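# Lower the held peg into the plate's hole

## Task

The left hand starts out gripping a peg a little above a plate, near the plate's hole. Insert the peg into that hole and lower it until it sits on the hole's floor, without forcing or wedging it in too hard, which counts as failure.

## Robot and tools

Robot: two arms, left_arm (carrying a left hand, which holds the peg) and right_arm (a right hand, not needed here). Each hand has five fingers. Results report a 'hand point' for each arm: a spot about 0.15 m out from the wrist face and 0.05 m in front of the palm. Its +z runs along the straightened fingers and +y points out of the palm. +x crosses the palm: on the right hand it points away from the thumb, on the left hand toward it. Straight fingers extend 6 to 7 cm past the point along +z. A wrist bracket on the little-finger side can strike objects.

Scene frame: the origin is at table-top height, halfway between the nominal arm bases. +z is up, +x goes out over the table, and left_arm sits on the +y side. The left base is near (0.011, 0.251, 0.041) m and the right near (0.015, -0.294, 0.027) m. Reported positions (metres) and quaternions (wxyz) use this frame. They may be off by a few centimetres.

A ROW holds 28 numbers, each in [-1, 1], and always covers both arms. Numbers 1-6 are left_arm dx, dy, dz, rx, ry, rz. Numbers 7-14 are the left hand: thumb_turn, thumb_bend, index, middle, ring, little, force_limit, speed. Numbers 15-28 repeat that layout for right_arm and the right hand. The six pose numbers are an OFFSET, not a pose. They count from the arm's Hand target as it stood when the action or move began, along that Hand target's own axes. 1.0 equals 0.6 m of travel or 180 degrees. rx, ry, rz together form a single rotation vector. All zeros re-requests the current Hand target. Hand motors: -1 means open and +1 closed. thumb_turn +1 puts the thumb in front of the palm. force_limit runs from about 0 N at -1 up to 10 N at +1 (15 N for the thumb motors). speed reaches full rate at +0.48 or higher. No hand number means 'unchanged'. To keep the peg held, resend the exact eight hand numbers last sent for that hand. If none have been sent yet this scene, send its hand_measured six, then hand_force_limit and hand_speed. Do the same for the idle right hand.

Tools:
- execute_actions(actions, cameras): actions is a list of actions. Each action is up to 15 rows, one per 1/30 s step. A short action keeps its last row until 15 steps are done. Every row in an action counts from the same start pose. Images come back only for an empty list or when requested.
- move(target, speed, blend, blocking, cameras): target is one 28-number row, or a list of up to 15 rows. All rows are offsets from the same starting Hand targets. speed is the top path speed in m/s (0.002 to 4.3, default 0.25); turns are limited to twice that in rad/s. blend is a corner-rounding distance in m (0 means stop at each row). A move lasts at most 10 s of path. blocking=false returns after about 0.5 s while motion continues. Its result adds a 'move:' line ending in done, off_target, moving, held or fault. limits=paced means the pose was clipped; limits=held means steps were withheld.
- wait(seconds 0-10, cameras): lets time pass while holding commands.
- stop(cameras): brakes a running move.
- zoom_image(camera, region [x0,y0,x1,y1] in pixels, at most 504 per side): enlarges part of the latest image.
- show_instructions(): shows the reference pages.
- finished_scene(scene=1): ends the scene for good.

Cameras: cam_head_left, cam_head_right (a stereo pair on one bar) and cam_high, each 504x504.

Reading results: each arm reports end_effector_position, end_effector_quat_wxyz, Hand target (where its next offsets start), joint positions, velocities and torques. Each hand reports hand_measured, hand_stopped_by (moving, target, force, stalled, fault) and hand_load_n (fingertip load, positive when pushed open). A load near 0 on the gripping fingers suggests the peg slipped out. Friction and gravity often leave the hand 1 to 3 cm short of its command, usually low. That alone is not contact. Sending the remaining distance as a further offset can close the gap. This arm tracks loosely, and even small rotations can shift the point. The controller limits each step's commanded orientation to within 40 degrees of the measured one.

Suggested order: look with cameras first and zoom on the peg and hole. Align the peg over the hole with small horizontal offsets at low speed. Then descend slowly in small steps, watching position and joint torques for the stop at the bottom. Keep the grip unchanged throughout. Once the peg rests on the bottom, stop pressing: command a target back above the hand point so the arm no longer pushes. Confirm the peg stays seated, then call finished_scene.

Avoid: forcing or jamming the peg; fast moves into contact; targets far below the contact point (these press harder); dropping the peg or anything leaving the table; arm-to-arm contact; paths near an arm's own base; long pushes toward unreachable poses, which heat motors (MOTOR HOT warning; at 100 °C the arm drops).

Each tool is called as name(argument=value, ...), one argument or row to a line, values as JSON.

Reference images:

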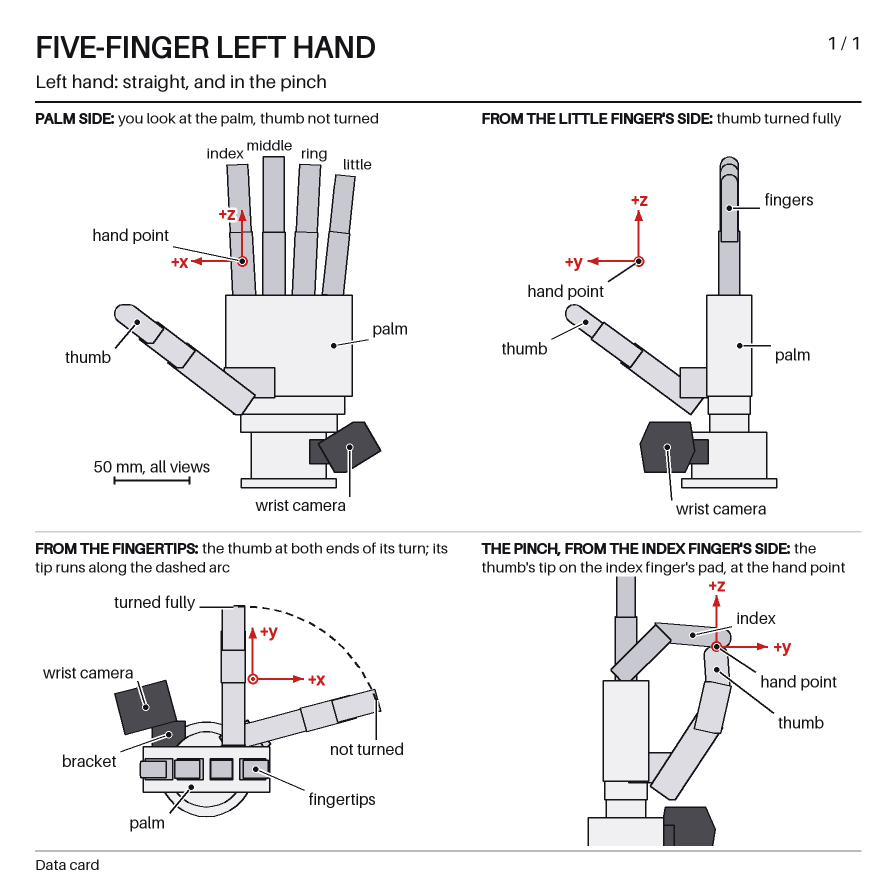

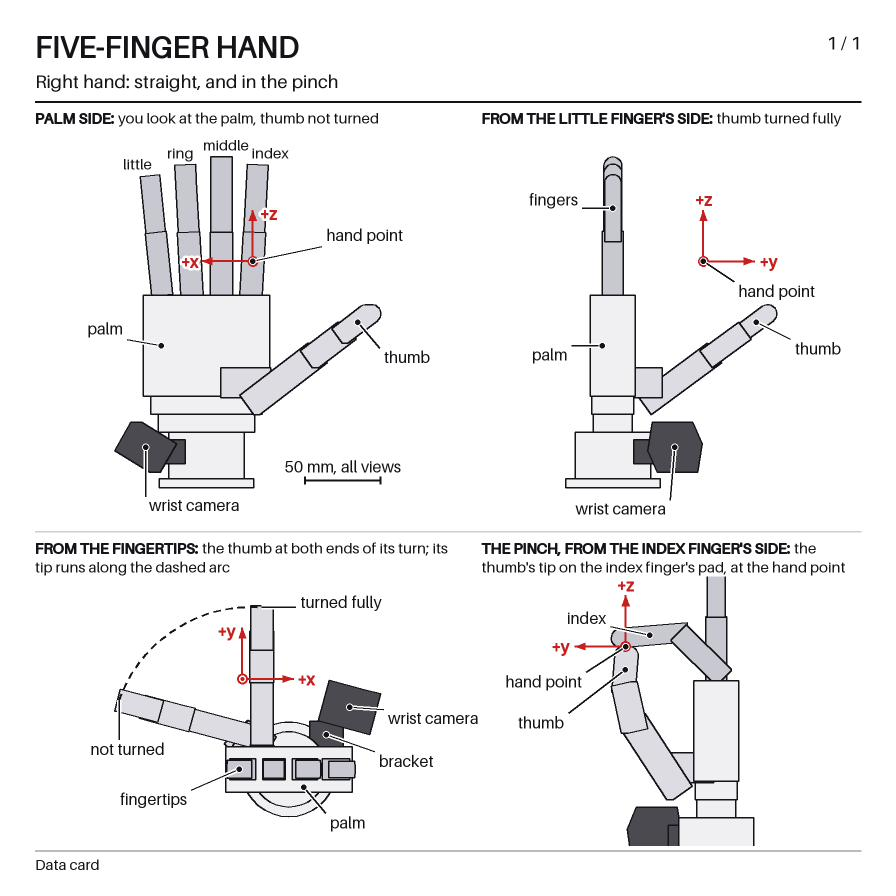

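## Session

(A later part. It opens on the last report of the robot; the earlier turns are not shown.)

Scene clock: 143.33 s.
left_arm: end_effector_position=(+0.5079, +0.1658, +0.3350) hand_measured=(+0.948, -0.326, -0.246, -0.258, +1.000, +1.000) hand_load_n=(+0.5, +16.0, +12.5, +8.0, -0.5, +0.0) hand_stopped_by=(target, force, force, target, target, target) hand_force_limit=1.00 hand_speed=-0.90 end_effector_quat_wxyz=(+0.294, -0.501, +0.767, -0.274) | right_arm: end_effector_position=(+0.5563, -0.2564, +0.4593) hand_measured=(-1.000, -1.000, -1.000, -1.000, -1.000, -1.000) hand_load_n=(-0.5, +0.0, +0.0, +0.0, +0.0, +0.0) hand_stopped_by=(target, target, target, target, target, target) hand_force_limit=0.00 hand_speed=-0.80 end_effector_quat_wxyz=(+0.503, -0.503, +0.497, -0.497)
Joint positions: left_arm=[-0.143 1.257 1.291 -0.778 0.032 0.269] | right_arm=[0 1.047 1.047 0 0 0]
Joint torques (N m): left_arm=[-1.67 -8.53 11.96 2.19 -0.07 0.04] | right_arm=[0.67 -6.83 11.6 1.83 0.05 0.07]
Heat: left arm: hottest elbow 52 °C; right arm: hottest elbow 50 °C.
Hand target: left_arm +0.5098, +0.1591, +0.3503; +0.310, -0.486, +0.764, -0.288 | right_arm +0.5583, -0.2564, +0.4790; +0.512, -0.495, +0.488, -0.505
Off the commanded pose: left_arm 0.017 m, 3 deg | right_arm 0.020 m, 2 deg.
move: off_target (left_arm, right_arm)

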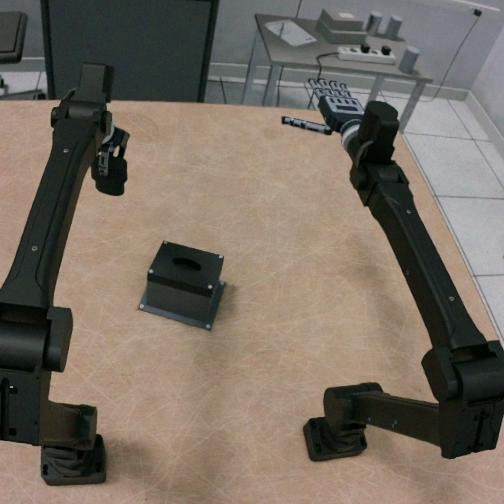

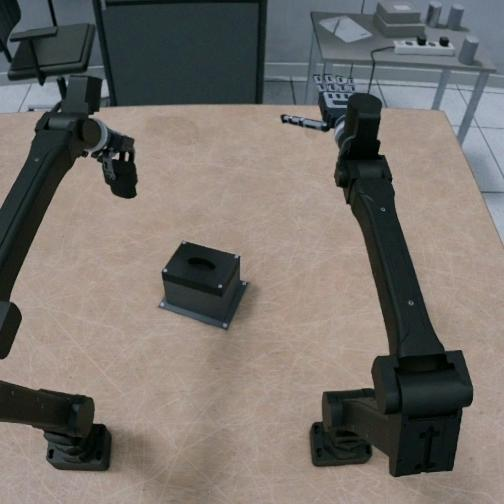

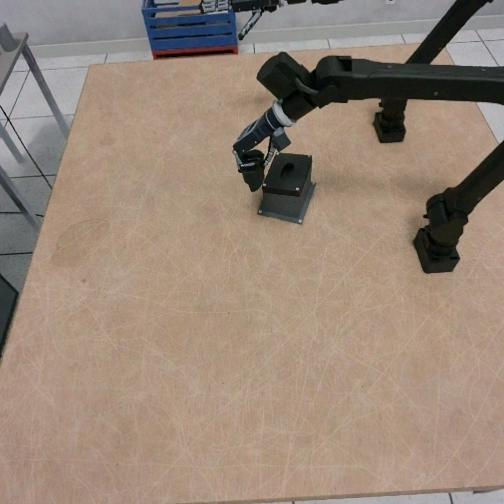

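move(
  target=[0.3323, 0.0730, 0.0037, 0, 0, 0, 0.948, -0.326, -0.246, -0.256, 1.0, 1.0, 1.0, -0.9, 0, 0, 0, 0, 0, 0, -1, -1, -1, -1, -1, -1, 0, -0.8],
  speed=0.15,
  cameras=["all"],
)

zoom_image(
  camera="cam_head_left",
  region=[150, 205, 220, 275],
)

zoom_image(
  camera="cam_head_right",
  region=[160, 205, 230, 275],
)

zoom_image(
  camera="cam_high",
  region=[255, 130, 315, 190],
)

Scene clock: 183.93 s.
left_arm: end_effector_position=(+0.4155, -0.0030, +0.2720) hand_measured=(+0.948, -0.326, -0.246, -0.258, +1.000, +1.000) hand_load_n=(+0.0, +16.5, +13.0, +8.0, +0.0, +0.0) hand_stopped_by=(target, force, force, target, target, target) hand_force_limit=1.00 hand_speed=-0.90 end_effector_quat_wxyz=(+0.306, -0.484, +0.772, -0.276) | right_arm: end_effector_position=(+0.5563, -0.2564, +0.4593) hand_measured=(-1.000, -1.000, -1.000, -1.000, -1.000, -1.000) hand_load_n=(+0.0, +0.0, +0.0, +0.0, +0.0, +0.0) hand_stopped_by=(target, target, target, target, target, target) hand_force_limit=0.00 hand_speed=-0.80 end_effector_quat_wxyz=(+0.503, -0.503, +0.497, -0.497)
Joint positions: left_arm=[-0.643 1.197 1.075 -0.654 -0.338 -0.037] | right_arm=[0 1.047 1.047 0 0 0]
Joint torques (N m): left_arm=[-0.85 -6.12 11.88 2.09 -0.35 -0.19] | right_arm=[0.56 -6.77 11.58 1.81 0.05 0.08]
Heat: left arm: hottest elbow 47 °C; right arm: hottest elbow 51 °C.
Hand target: left_arm +0.4199, -0.0094, +0.2777; +0.310, -0.486, +0.765, -0.288 | right_arm +0.5583, -0.2564, +0.4790; +0.512, -0.495, +0.488, -0.505
Off the commanded pose: left_arm 0.010 m, 2 deg | right_arm 0.020 m, 2 deg.
move: off_target (right_arm)

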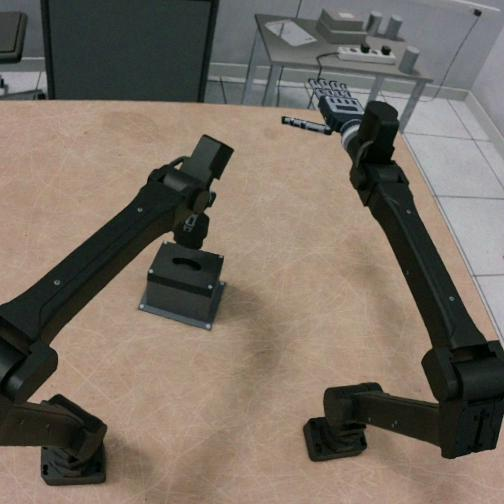

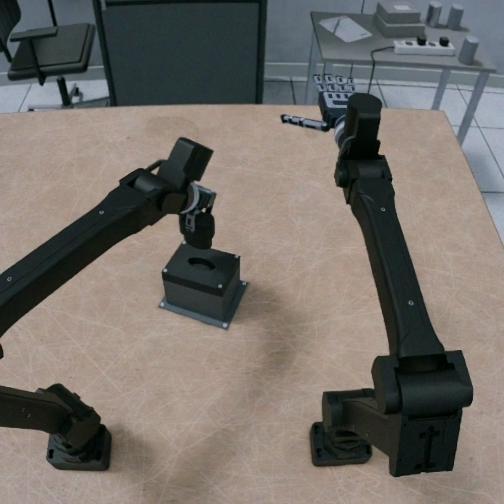

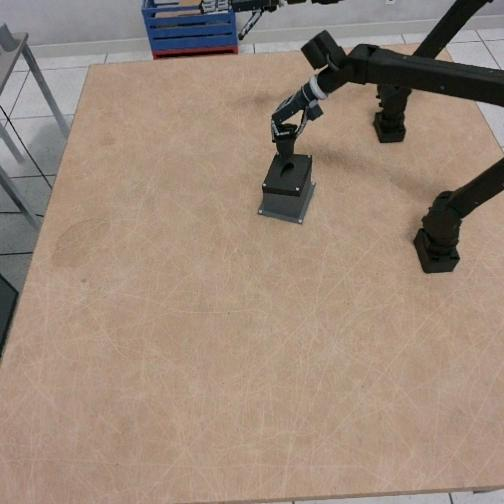

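Scaled by 7.200.

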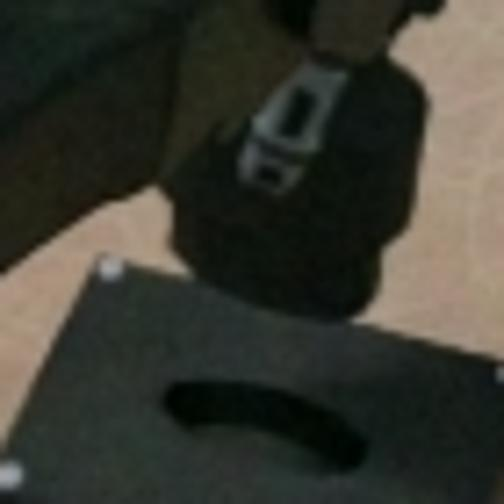

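Scaled by 7.200.

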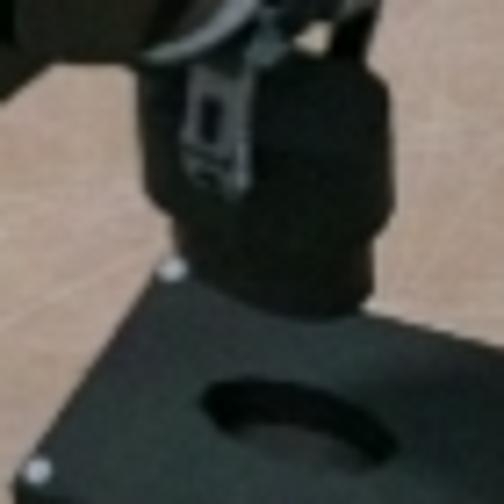

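Scaled by 8.400.

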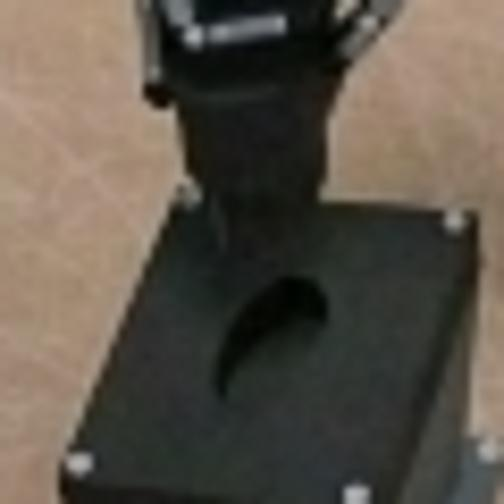

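zoom_image(
  camera="cam_high",
  region=[265, 120, 310, 165],
)

zoom_image(
  camera="cam_high",
  region=[265, 140, 300, 175],
)

zoom_image(
  camera="cam_head_right",
  region=[175, 210, 220, 255],
)

zoom_image(
  camera="cam_head_left",
  region=[165, 210, 210, 255],
)

Scaled by 11.200.

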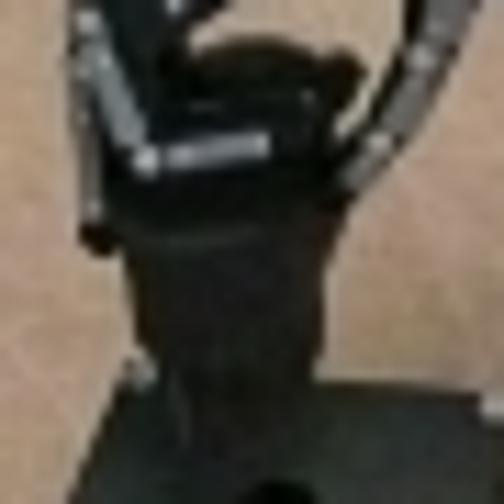

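Scaled by 14.400.

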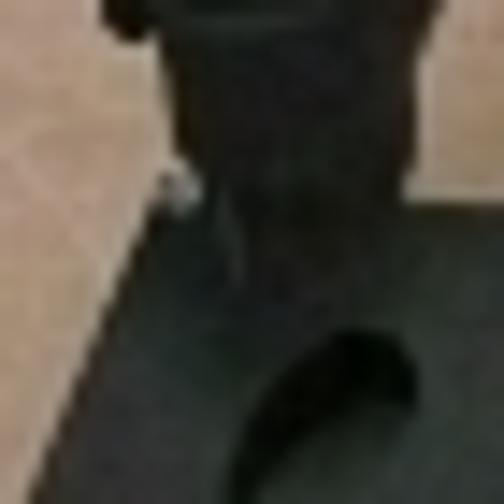

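Scaled by 11.200.

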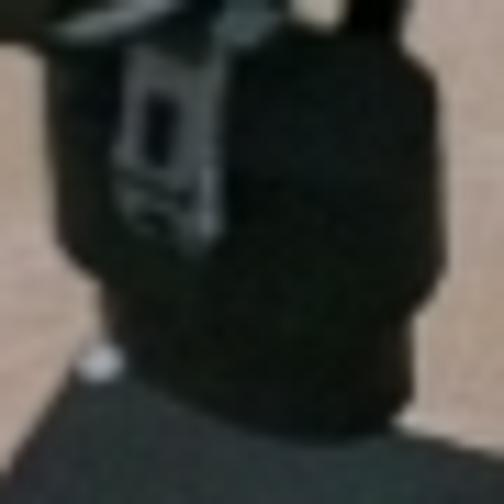

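Scaled by 11.200.

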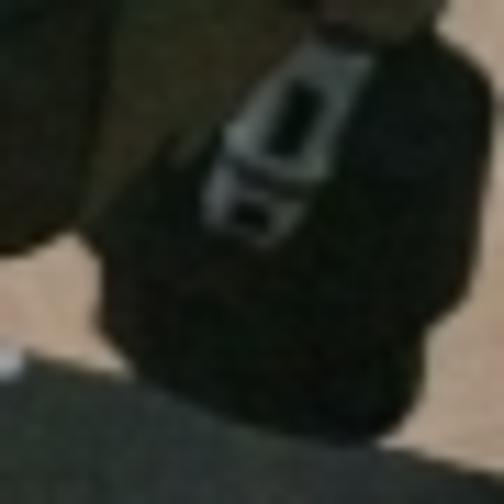

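move(
  target=[0.0144, 0.0566, 0.0441, -0.01535, 0.00603, -0.00231, 0.948, -0.326, -0.246, -0.256, 1.0, 1.0, 1.0, -0.9, 0, 0, 0, 0, 0, 0, -1, -1, -1, -1, -1, -1, 0, -0.8],
  speed=0.08,
  cameras=["all"],
)

zoom_image(
  camera="cam_head_left",
  region=[160, 225, 220, 285],
)

zoom_image(
  camera="cam_head_right",
  region=[170, 225, 230, 285],
)

zoom_image(
  camera="cam_high",
  region=[260, 135, 310, 185],
)

Scene clock: 214.13 s.
left_arm: end_effector_position=(+0.4101, -0.0060, +0.2257) hand_measured=(+0.948, -0.326, -0.246, -0.258, +1.000, +1.000) hand_load_n=(+0.0, +16.0, +13.0, +8.0, +0.0, +0.0) hand_stopped_by=(target, force, force, target, target, target) hand_force_limit=1.00 hand_speed=-0.90 end_effector_quat_wxyz=(+0.286, -0.488, +0.783, -0.261) | right_arm: end_effector_position=(+0.5563, -0.2564, +0.4593) hand_measured=(-1.000, -1.000, -1.000, -1.000, -1.000, -1.000) hand_load_n=(-0.5, +0.0, +0.0, -0.5, +0.0, +0.0) hand_stopped_by=(target, target, target, target, target, target) hand_force_limit=0.00 hand_speed=-0.80 end_effector_quat_wxyz=(+0.503, -0.503, +0.497, -0.497)
Joint positions: left_arm=[-0.643 1.239 1.008 -0.597 -0.314 -0.051] | right_arm=[0 1.047 1.047 0 0 0]
Joint torques (N m): left_arm=[0.09 -6.71 11.77 1.99 -0.11 -0.2] | right_arm=[0.62 -6.77 11.64 1.77 0.07 0.08]
Heat: left arm: hottest elbow 44 °C; right arm: hottest elbow 52 °C.
Hand target: left_arm +0.4177, -0.0087, +0.2338; +0.290, -0.494, +0.772, -0.275 | right_arm +0.5583, -0.2564, +0.4790; +0.512, -0.495, +0.488, -0.505
Off the commanded pose: left_arm 0.012 m, 2 deg | right_arm 0.020 m, 2 deg.
move: off_target (left_arm, right_arm)

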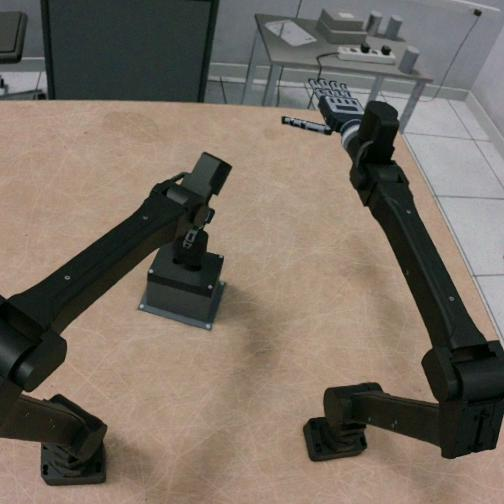

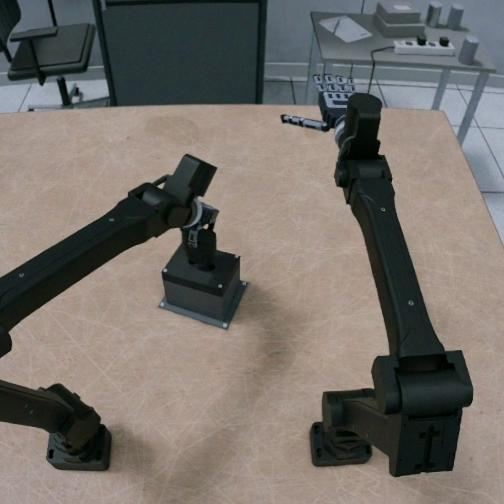

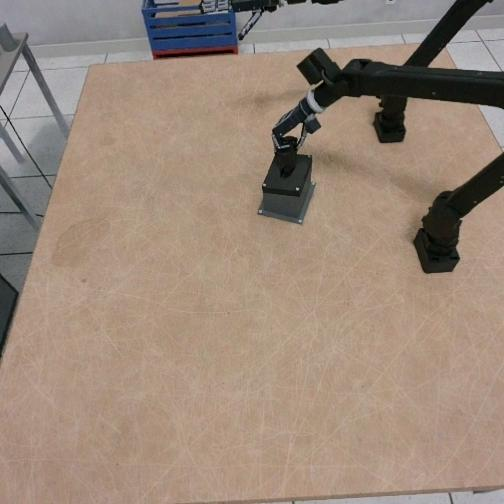

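Scaled by 8.400.

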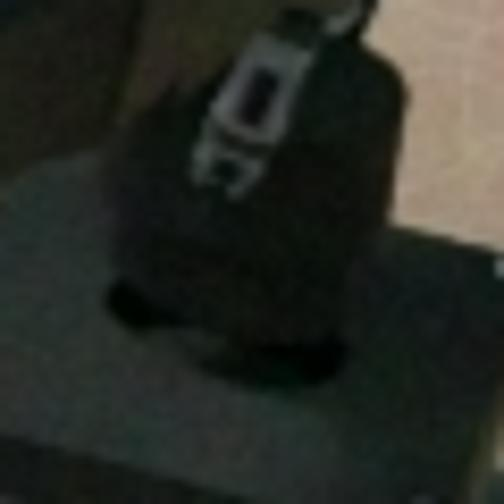

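Scaled by 8.400.

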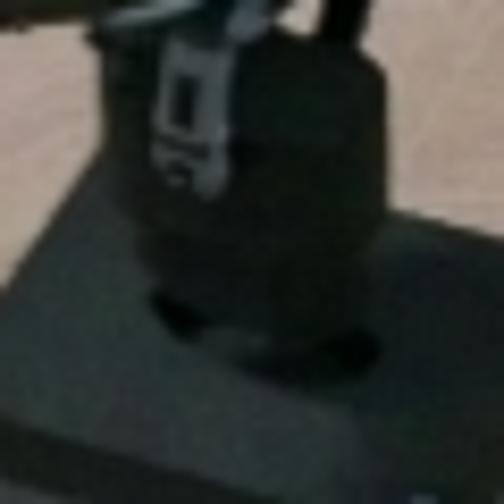

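Scaled by 10.080.

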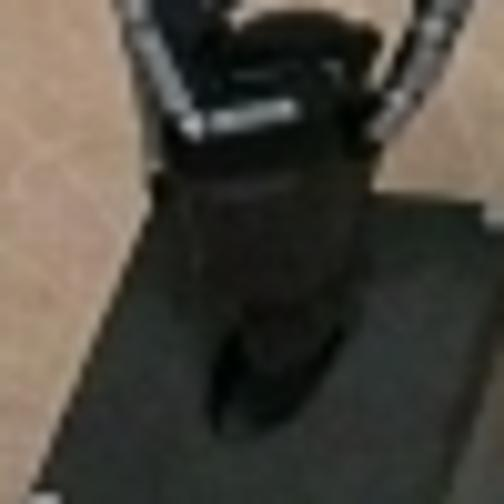

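zoom_image(
  camera="cam_head_left",
  region=[165, 240, 210, 275],
)

zoom_image(
  camera="cam_head_right",
  region=[180, 240, 225, 275],
)

zoom_image(
  camera="cam_high",
  region=[270, 150, 305, 185],
)

Scaled by 11.200.

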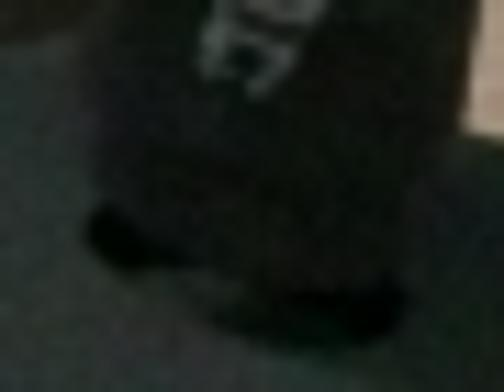

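Scaled by 11.200.

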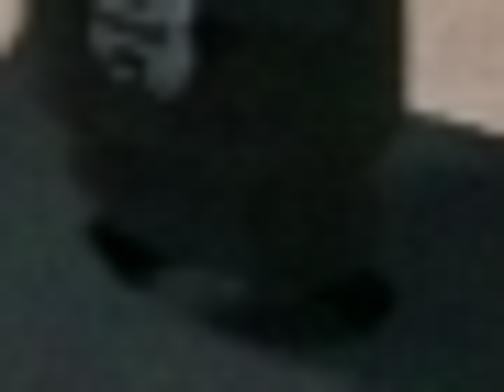

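Scaled by 14.400.

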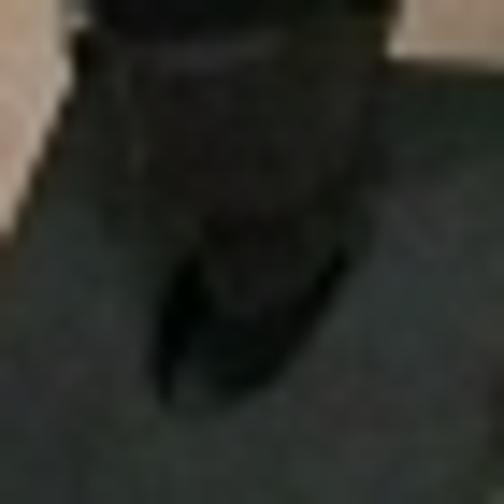

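move(
  target=[-0.0031, -0.0040, 0.01625, -0.00927, 0.00796, 0.00224, 0.948, -0.326, -0.246, -0.256, 1.0, 1.0, 1.0, -0.9, 0, 0, 0, 0, 0, 0, -1, -1, -1, -1, -1, -1, 0, -0.8],
  speed=0.05,
  cameras=["all"],
)

zoom_image(
  camera="cam_head_left",
  region=[165, 235, 210, 280],
)

zoom_image(
  camera="cam_head_right",
  region=[180, 235, 225, 280],
)

zoom_image(
  camera="cam_high",
  region=[265, 145, 310, 190],
)

Scene clock: 233.90 s.
left_arm: end_effector_position=(+0.4118, -0.0069, +0.2093) hand_measured=(+0.948, -0.326, -0.246, -0.258, +1.000, +1.000) hand_load_n=(+0.0, +16.0, +13.0, +8.0, +0.0, +0.0) hand_stopped_by=(target, force, force, target, target, target) hand_force_limit=1.00 hand_speed=-0.90 end_effector_quat_wxyz=(+0.264, -0.491, +0.791, -0.253) | right_arm: end_effector_position=(+0.5563, -0.2564, +0.4593) hand_measured=(-1.000, -1.000, -1.000, -1.000, -1.000, -1.000) hand_load_n=(-0.5, +0.0, +0.0, +0.0, +0.0, +0.0) hand_stopped_by=(target, target, target, target, target, target) hand_force_limit=0.00 hand_speed=-0.80 end_effector_quat_wxyz=(+0.503, -0.503, +0.497, -0.497)
Joint positions: left_arm=[-0.625 1.274 1.008 -0.597 -0.271 -0.051] | right_arm=[0 1.047 1.047 0 0 0]
Joint torques (N m): left_arm=[0.79 -6.95 14.39 1.28 -0.06 0] | right_arm=[0.73 -6.71 11.6 1.81 0.05 0.07]
Heat: left arm: hottest elbow 43 °C; right arm: hottest elbow 53 °C.
Hand target: left_arm +0.4268, -0.0092, +0.2292; +0.274, -0.491, +0.782, -0.269 | right_arm +0.5583, -0.2564, +0.4790; +0.512, -0.495, +0.488, -0.505
Off the commanded pose: left_arm 0.025 m, 2 deg | right_arm 0.020 m, 2 deg.
move: off_target (left_arm, right_arm)

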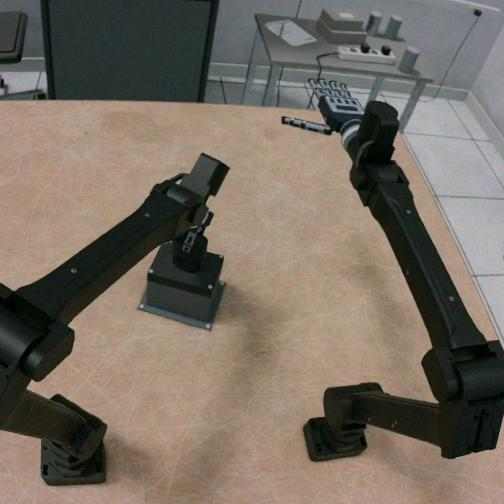

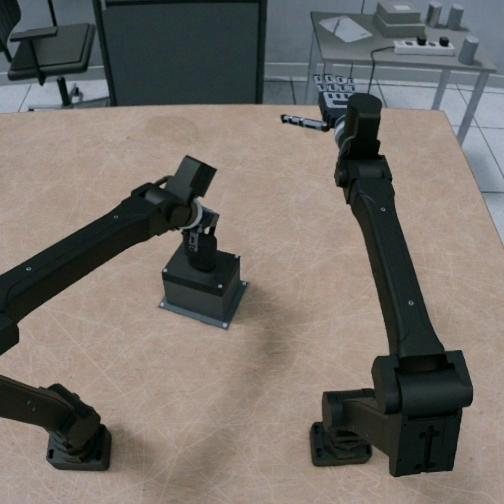

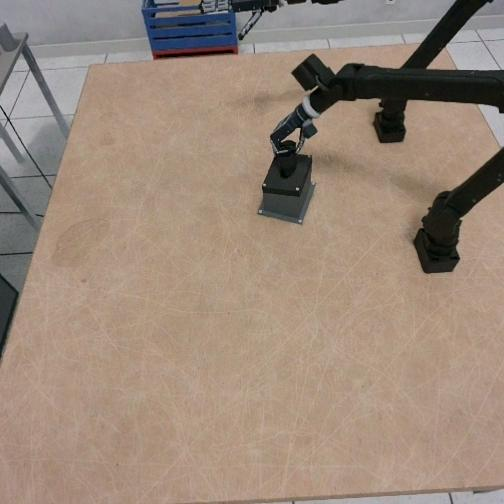

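Scaled by 11.200.

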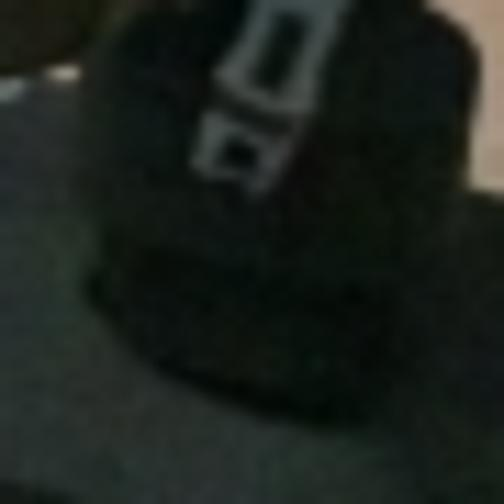

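Scaled by 11.200.

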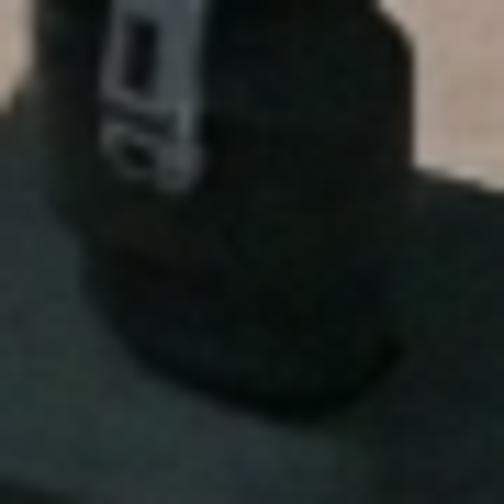

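Scaled by 11.200.

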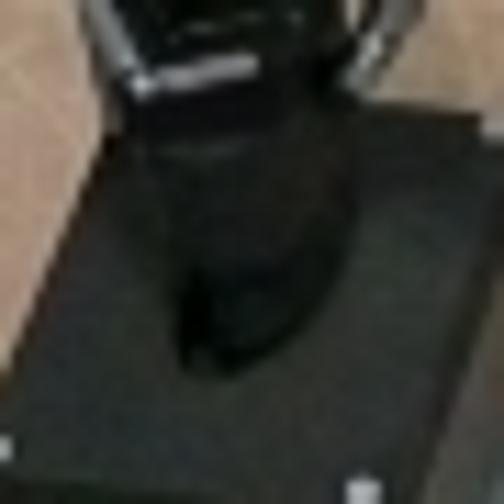

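move(
  target=[-0.00945, -0.02095, -0.0033, 0, 0, 0, 0.948, -0.326, -0.246, -0.256, 1.0, 1.0, 1.0, -0.9, 0, 0, 0, 0, 0, 0, -1, -1, -1, -1, -1, -1, 0, -0.8],
  speed=0.05,
  cameras=["all"],
)

zoom_image(
  camera="cam_head_left",
  region=[165, 235, 210, 280],
)

zoom_image(
  camera="cam_head_right",
  region=[180, 235, 225, 280],
)

zoom_image(
  camera="cam_high",
  region=[265, 145, 310, 190],
)

Scene clock: 241.80 s.
left_arm: end_effector_position=(+0.4110, -0.0008, +0.2057) hand_measured=(+0.948, -0.326, -0.246, -0.258, +1.000, +1.000) hand_load_n=(+0.0, +16.0, +12.5, +8.5, +0.0, +0.0) hand_stopped_by=(target, force, force, target, target, target) hand_force_limit=1.00 hand_speed=-0.90 end_effector_quat_wxyz=(+0.260, -0.492, +0.794, -0.244) | right_arm: end_effector_position=(+0.5563, -0.2564, +0.4593) hand_measured=(-1.000, -1.000, -1.000, -1.000, -1.000, -1.000) hand_load_n=(+0.0, +0.0, +0.0, +0.0, +0.0, +0.0) hand_stopped_by=(target, target, target, target, target, target) hand_force_limit=0.00 hand_speed=-0.80 end_effector_quat_wxyz=(+0.503, -0.503, +0.497, -0.497)
Joint positions: left_arm=[-0.613 1.277 1.008 -0.613 -0.262 -0.043] | right_arm=[0 1.047 1.047 0 0 0]
Joint torques (N m): left_arm=[0.85 -6.65 17.52 0.88 -0.08 0.02] | right_arm=[0.56 -6.83 11.62 1.81 0.07 0.07]
Heat: left arm: hottest elbow 43 °C; right arm: hottest elbow 53 °C.
Hand target: left_arm +0.4354, -0.0084, +0.2401; +0.274, -0.491, +0.782, -0.269 | right_arm +0.5583, -0.2564, +0.4790; +0.512, -0.495, +0.488, -0.505
Off the commanded pose: left_arm 0.043 m, 4 deg | right_arm 0.020 m, 2 deg.
move: off_target (left_arm, right_arm)

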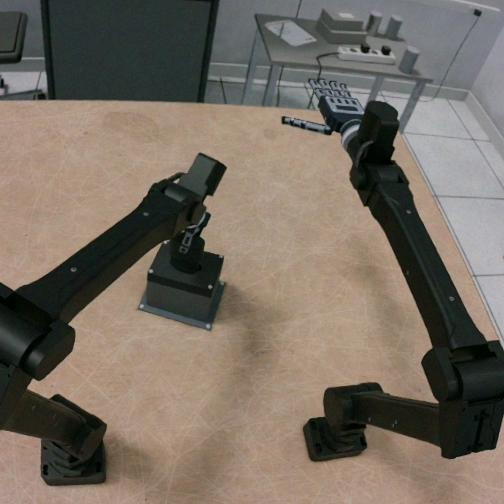

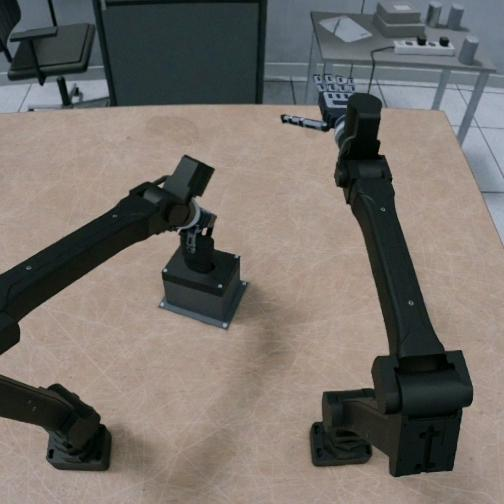

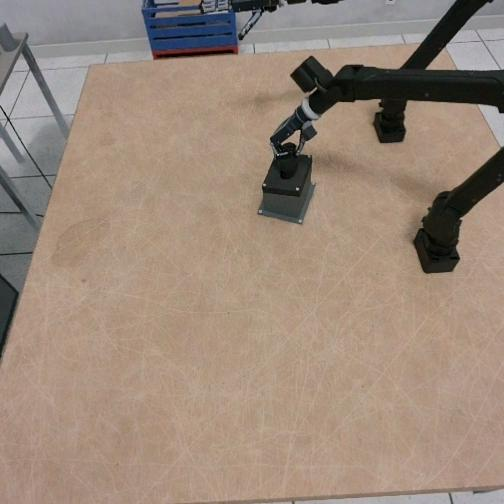

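Scaled by 11.200.

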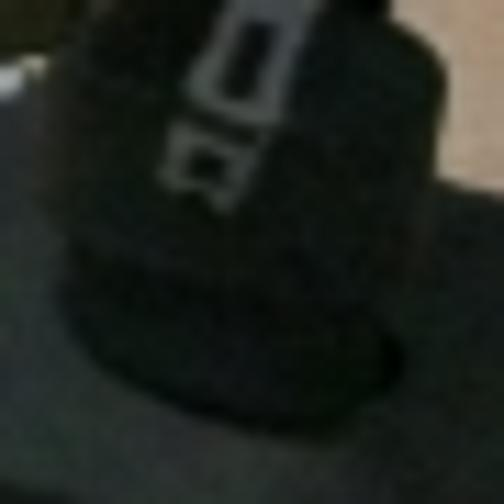

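Scaled by 11.200.

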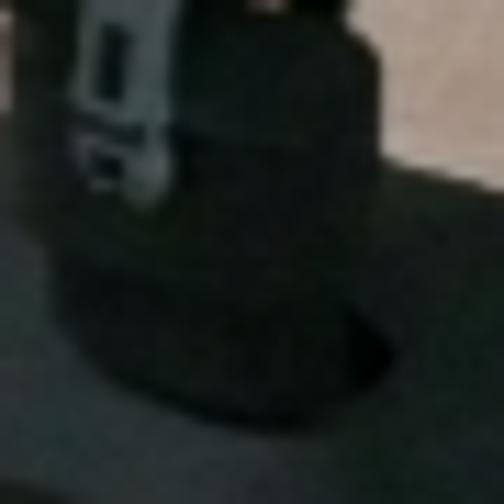

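Scaled by 11.200.

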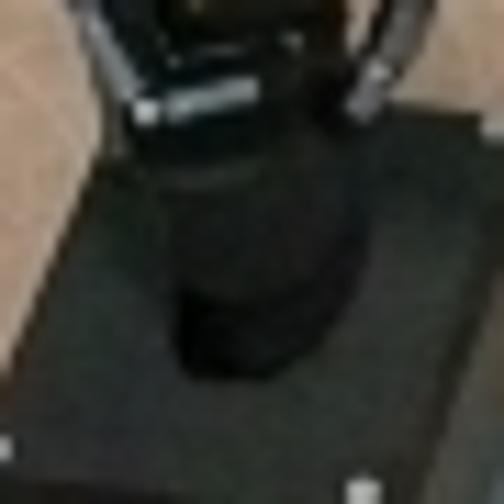

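move(
  target=[-0.0106, -0.0531, -0.04935, 0, 0, 0, 0.948, -0.326, -0.246, -0.256, 1.0, 1.0, 1.0, -0.9, 0, 0, 0, 0, 0, 0, -1, -1, -1, -1, -1, -1, 0, -0.8],
  speed=0.05,
  cameras=["all"],
)

Scene clock: 249.33 s.
left_arm: end_effector_position=(+0.4168, -0.0047, +0.2455) hand_measured=(+0.948, -0.326, -0.246, -0.258, +1.000, +1.000) hand_load_n=(+0.0, +16.0, +12.5, +8.5, +0.0, +0.0) hand_stopped_by=(target, force, force, target, target, target) hand_force_limit=1.00 hand_speed=-0.90 end_effector_quat_wxyz=(+0.258, -0.492, +0.796, -0.241) | right_arm: end_effector_position=(+0.5563, -0.2564, +0.4593) hand_measured=(-1.000, -1.000, -1.000, -1.000, -1.000, -1.000) hand_load_n=(+0.0, +0.0, +0.0, +0.0, +0.0, +0.0) hand_stopped_by=(target, target, target, target, target, target) hand_force_limit=0.00 hand_speed=-0.80 end_effector_quat_wxyz=(+0.503, -0.503, +0.497, -0.497)
Joint positions: left_arm=[-0.613 1.277 1.118 -0.73 -0.262 -0.043] | right_arm=[0 1.047 1.047 0 0 0]
Joint torques (N m): left_arm=[0.67 -7.59 17.5 0.84 -0.09 0.02] | right_arm=[0.67 -6.83 11.6 1.8 0.06 0.07]
Heat: left arm: hottest elbow 44 °C; right arm: hottest elbow 53 °C.
Hand target: left_arm +0.4370, -0.0099, +0.2841; +0.274, -0.491, +0.782, -0.269 | right_arm +0.5583, -0.2564, +0.4790; +0.512, -0.495, +0.488, -0.505
Off the commanded pose: left_arm 0.044 m, 4 deg | right_arm 0.020 m, 2 deg.
move: off_target (left_arm, right_arm)

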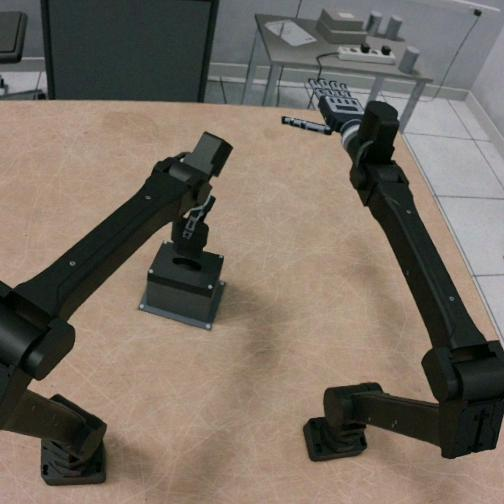

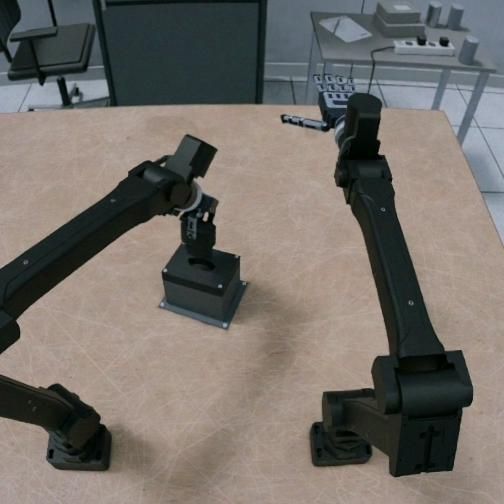

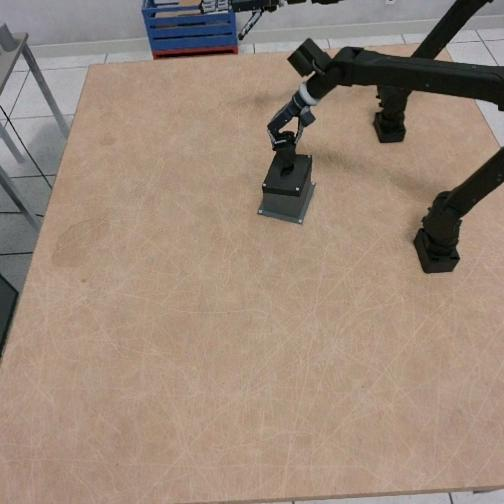

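zoom_image(
  camera="cam_head_left",
  region=[160, 215, 220, 275],
)

zoom_image(
  camera="cam_head_right",
  region=[170, 215, 230, 275],
)

zoom_image(
  camera="cam_high",
  region=[260, 130, 310, 180],
)

Scaled by 8.400.

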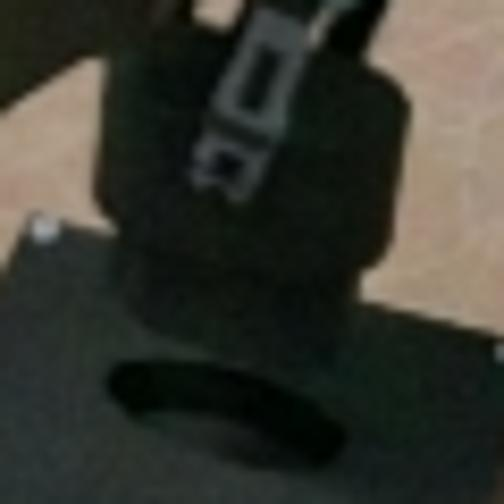

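Scaled by 8.400.

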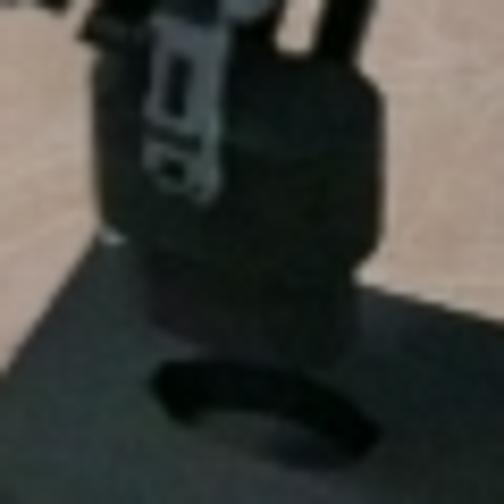

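Scaled by 10.080.

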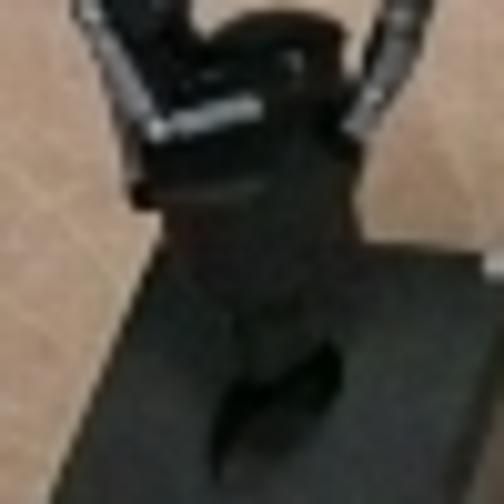

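move(
  target=[0.0191, 0.07285, 0.05448, 0, 0, 0, 0.948, -0.326, -0.246, -0.256, 1.0, 1.0, 1.0, -0.9, 0, 0, 0, 0, 0, 0, -1, -1, -1, -1, -1, -1, 0, -0.8],
  speed=0.05,
  cameras=["all"],
)

zoom_image(
  camera="cam_head_left",
  region=[165, 235, 210, 280],
)

zoom_image(
  camera="cam_head_right",
  region=[180, 235, 225, 280],
)

zoom_image(
  camera="cam_high",
  region=[265, 145, 310, 190],
)

Scene clock: 263.63 s.
left_arm: end_effector_position=(+0.4209, -0.0074, +0.2233) hand_measured=(+0.948, -0.326, -0.246, -0.258, +1.000, +1.000) hand_load_n=(+0.0, +16.5, +12.5, +8.5, +0.0, +0.0) hand_stopped_by=(target, force, force, target, target, target) hand_force_limit=1.00 hand_speed=-0.90 end_effector_quat_wxyz=(+0.267, -0.491, +0.788, -0.259) | right_arm: end_effector_position=(+0.5563, -0.2564, +0.4593) hand_measured=(-1.000, -1.000, -1.000, -1.000, -1.000, -1.000) hand_load_n=(+0.0, +0.0, +0.0, +0.0, +0.0, +0.0) hand_stopped_by=(target, target, target, target, target, target) hand_force_limit=0.00 hand_speed=-0.80 end_effector_quat_wxyz=(+0.503, -0.503, +0.497, -0.497)
Joint positions: left_arm=[-0.613 1.277 1.043 -0.612 -0.263 -0.043] | right_arm=[0 1.047 1.047 0 0 0]
Joint torques (N m): left_arm=[-0.15 -6.89 11.6 1.99 -0.31 -0.08] | right_arm=[0.67 -6.77 11.58 1.84 0.05 0.08]
Heat: left arm: hottest elbow 47 °C; right arm: hottest elbow 53 °C.
Hand target: left_arm +0.4283, -0.0091, +0.2289; +0.274, -0.491, +0.782, -0.269 | right_arm +0.5583, -0.2564, +0.4790; +0.512, -0.495, +0.488, -0.505
Off the commanded pose: left_arm 0.010 m, 2 deg | right_arm 0.020 m, 2 deg.
move: off_target (right_arm)

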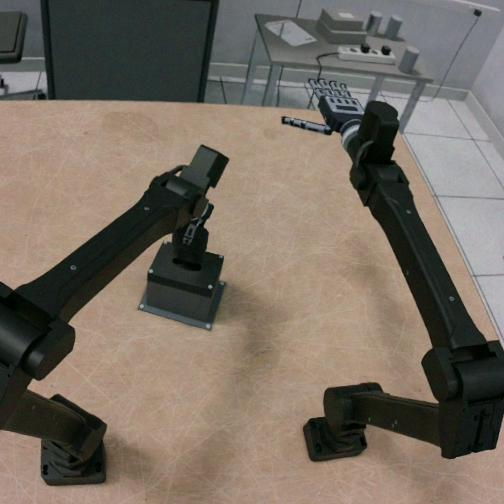

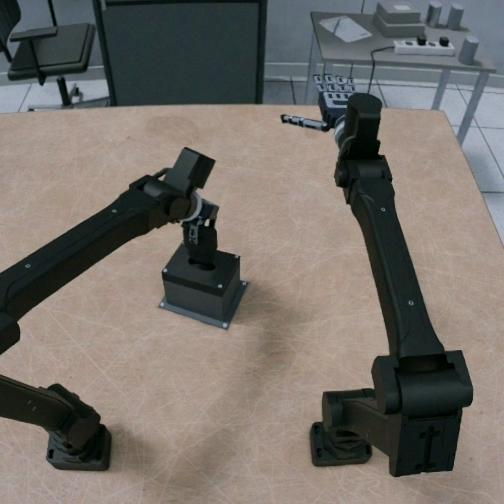

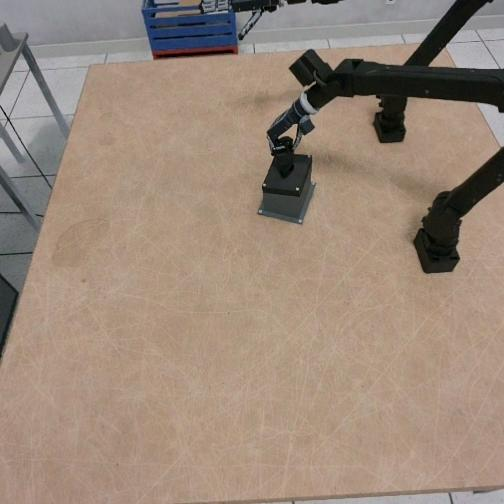

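Scaled by 11.200.

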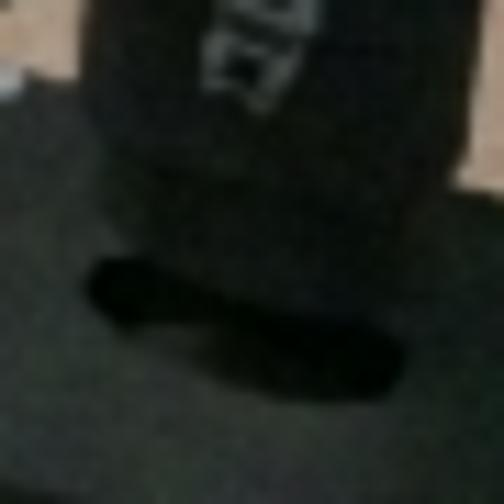

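Scaled by 11.200.

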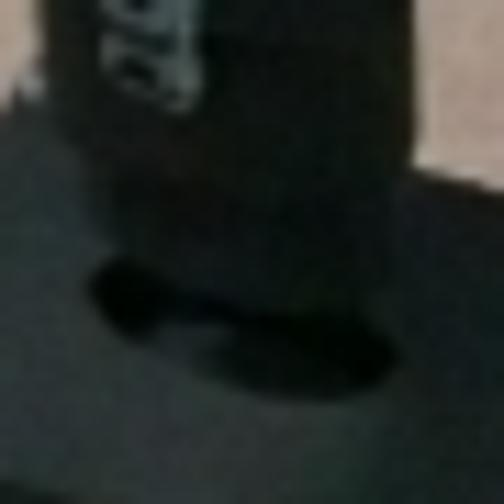

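Scaled by 11.200.

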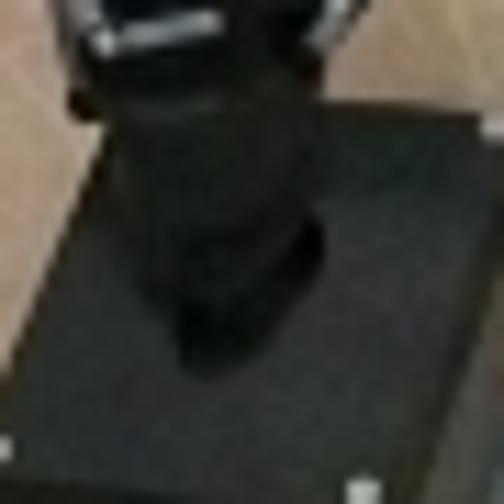

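zoom_image(
  camera="cam_high",
  region=[270, 150, 305, 185],
)

zoom_image(
  camera="cam_high",
  region=[255, 135, 325, 205],
)

Scaled by 14.400.

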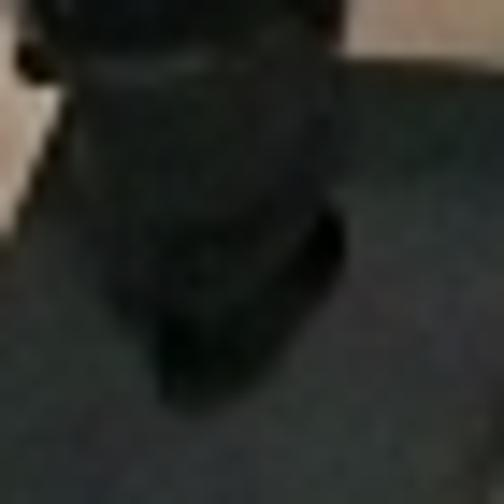

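Scaled by 7.200.

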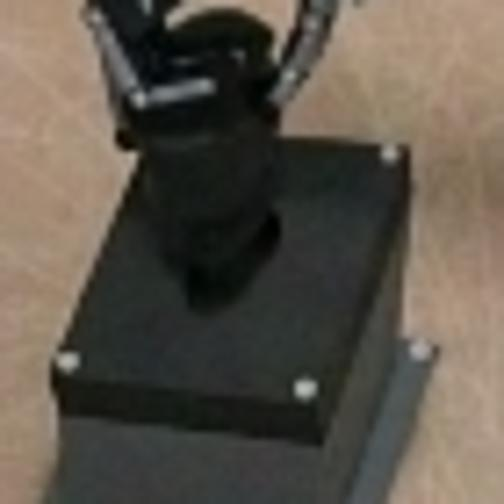

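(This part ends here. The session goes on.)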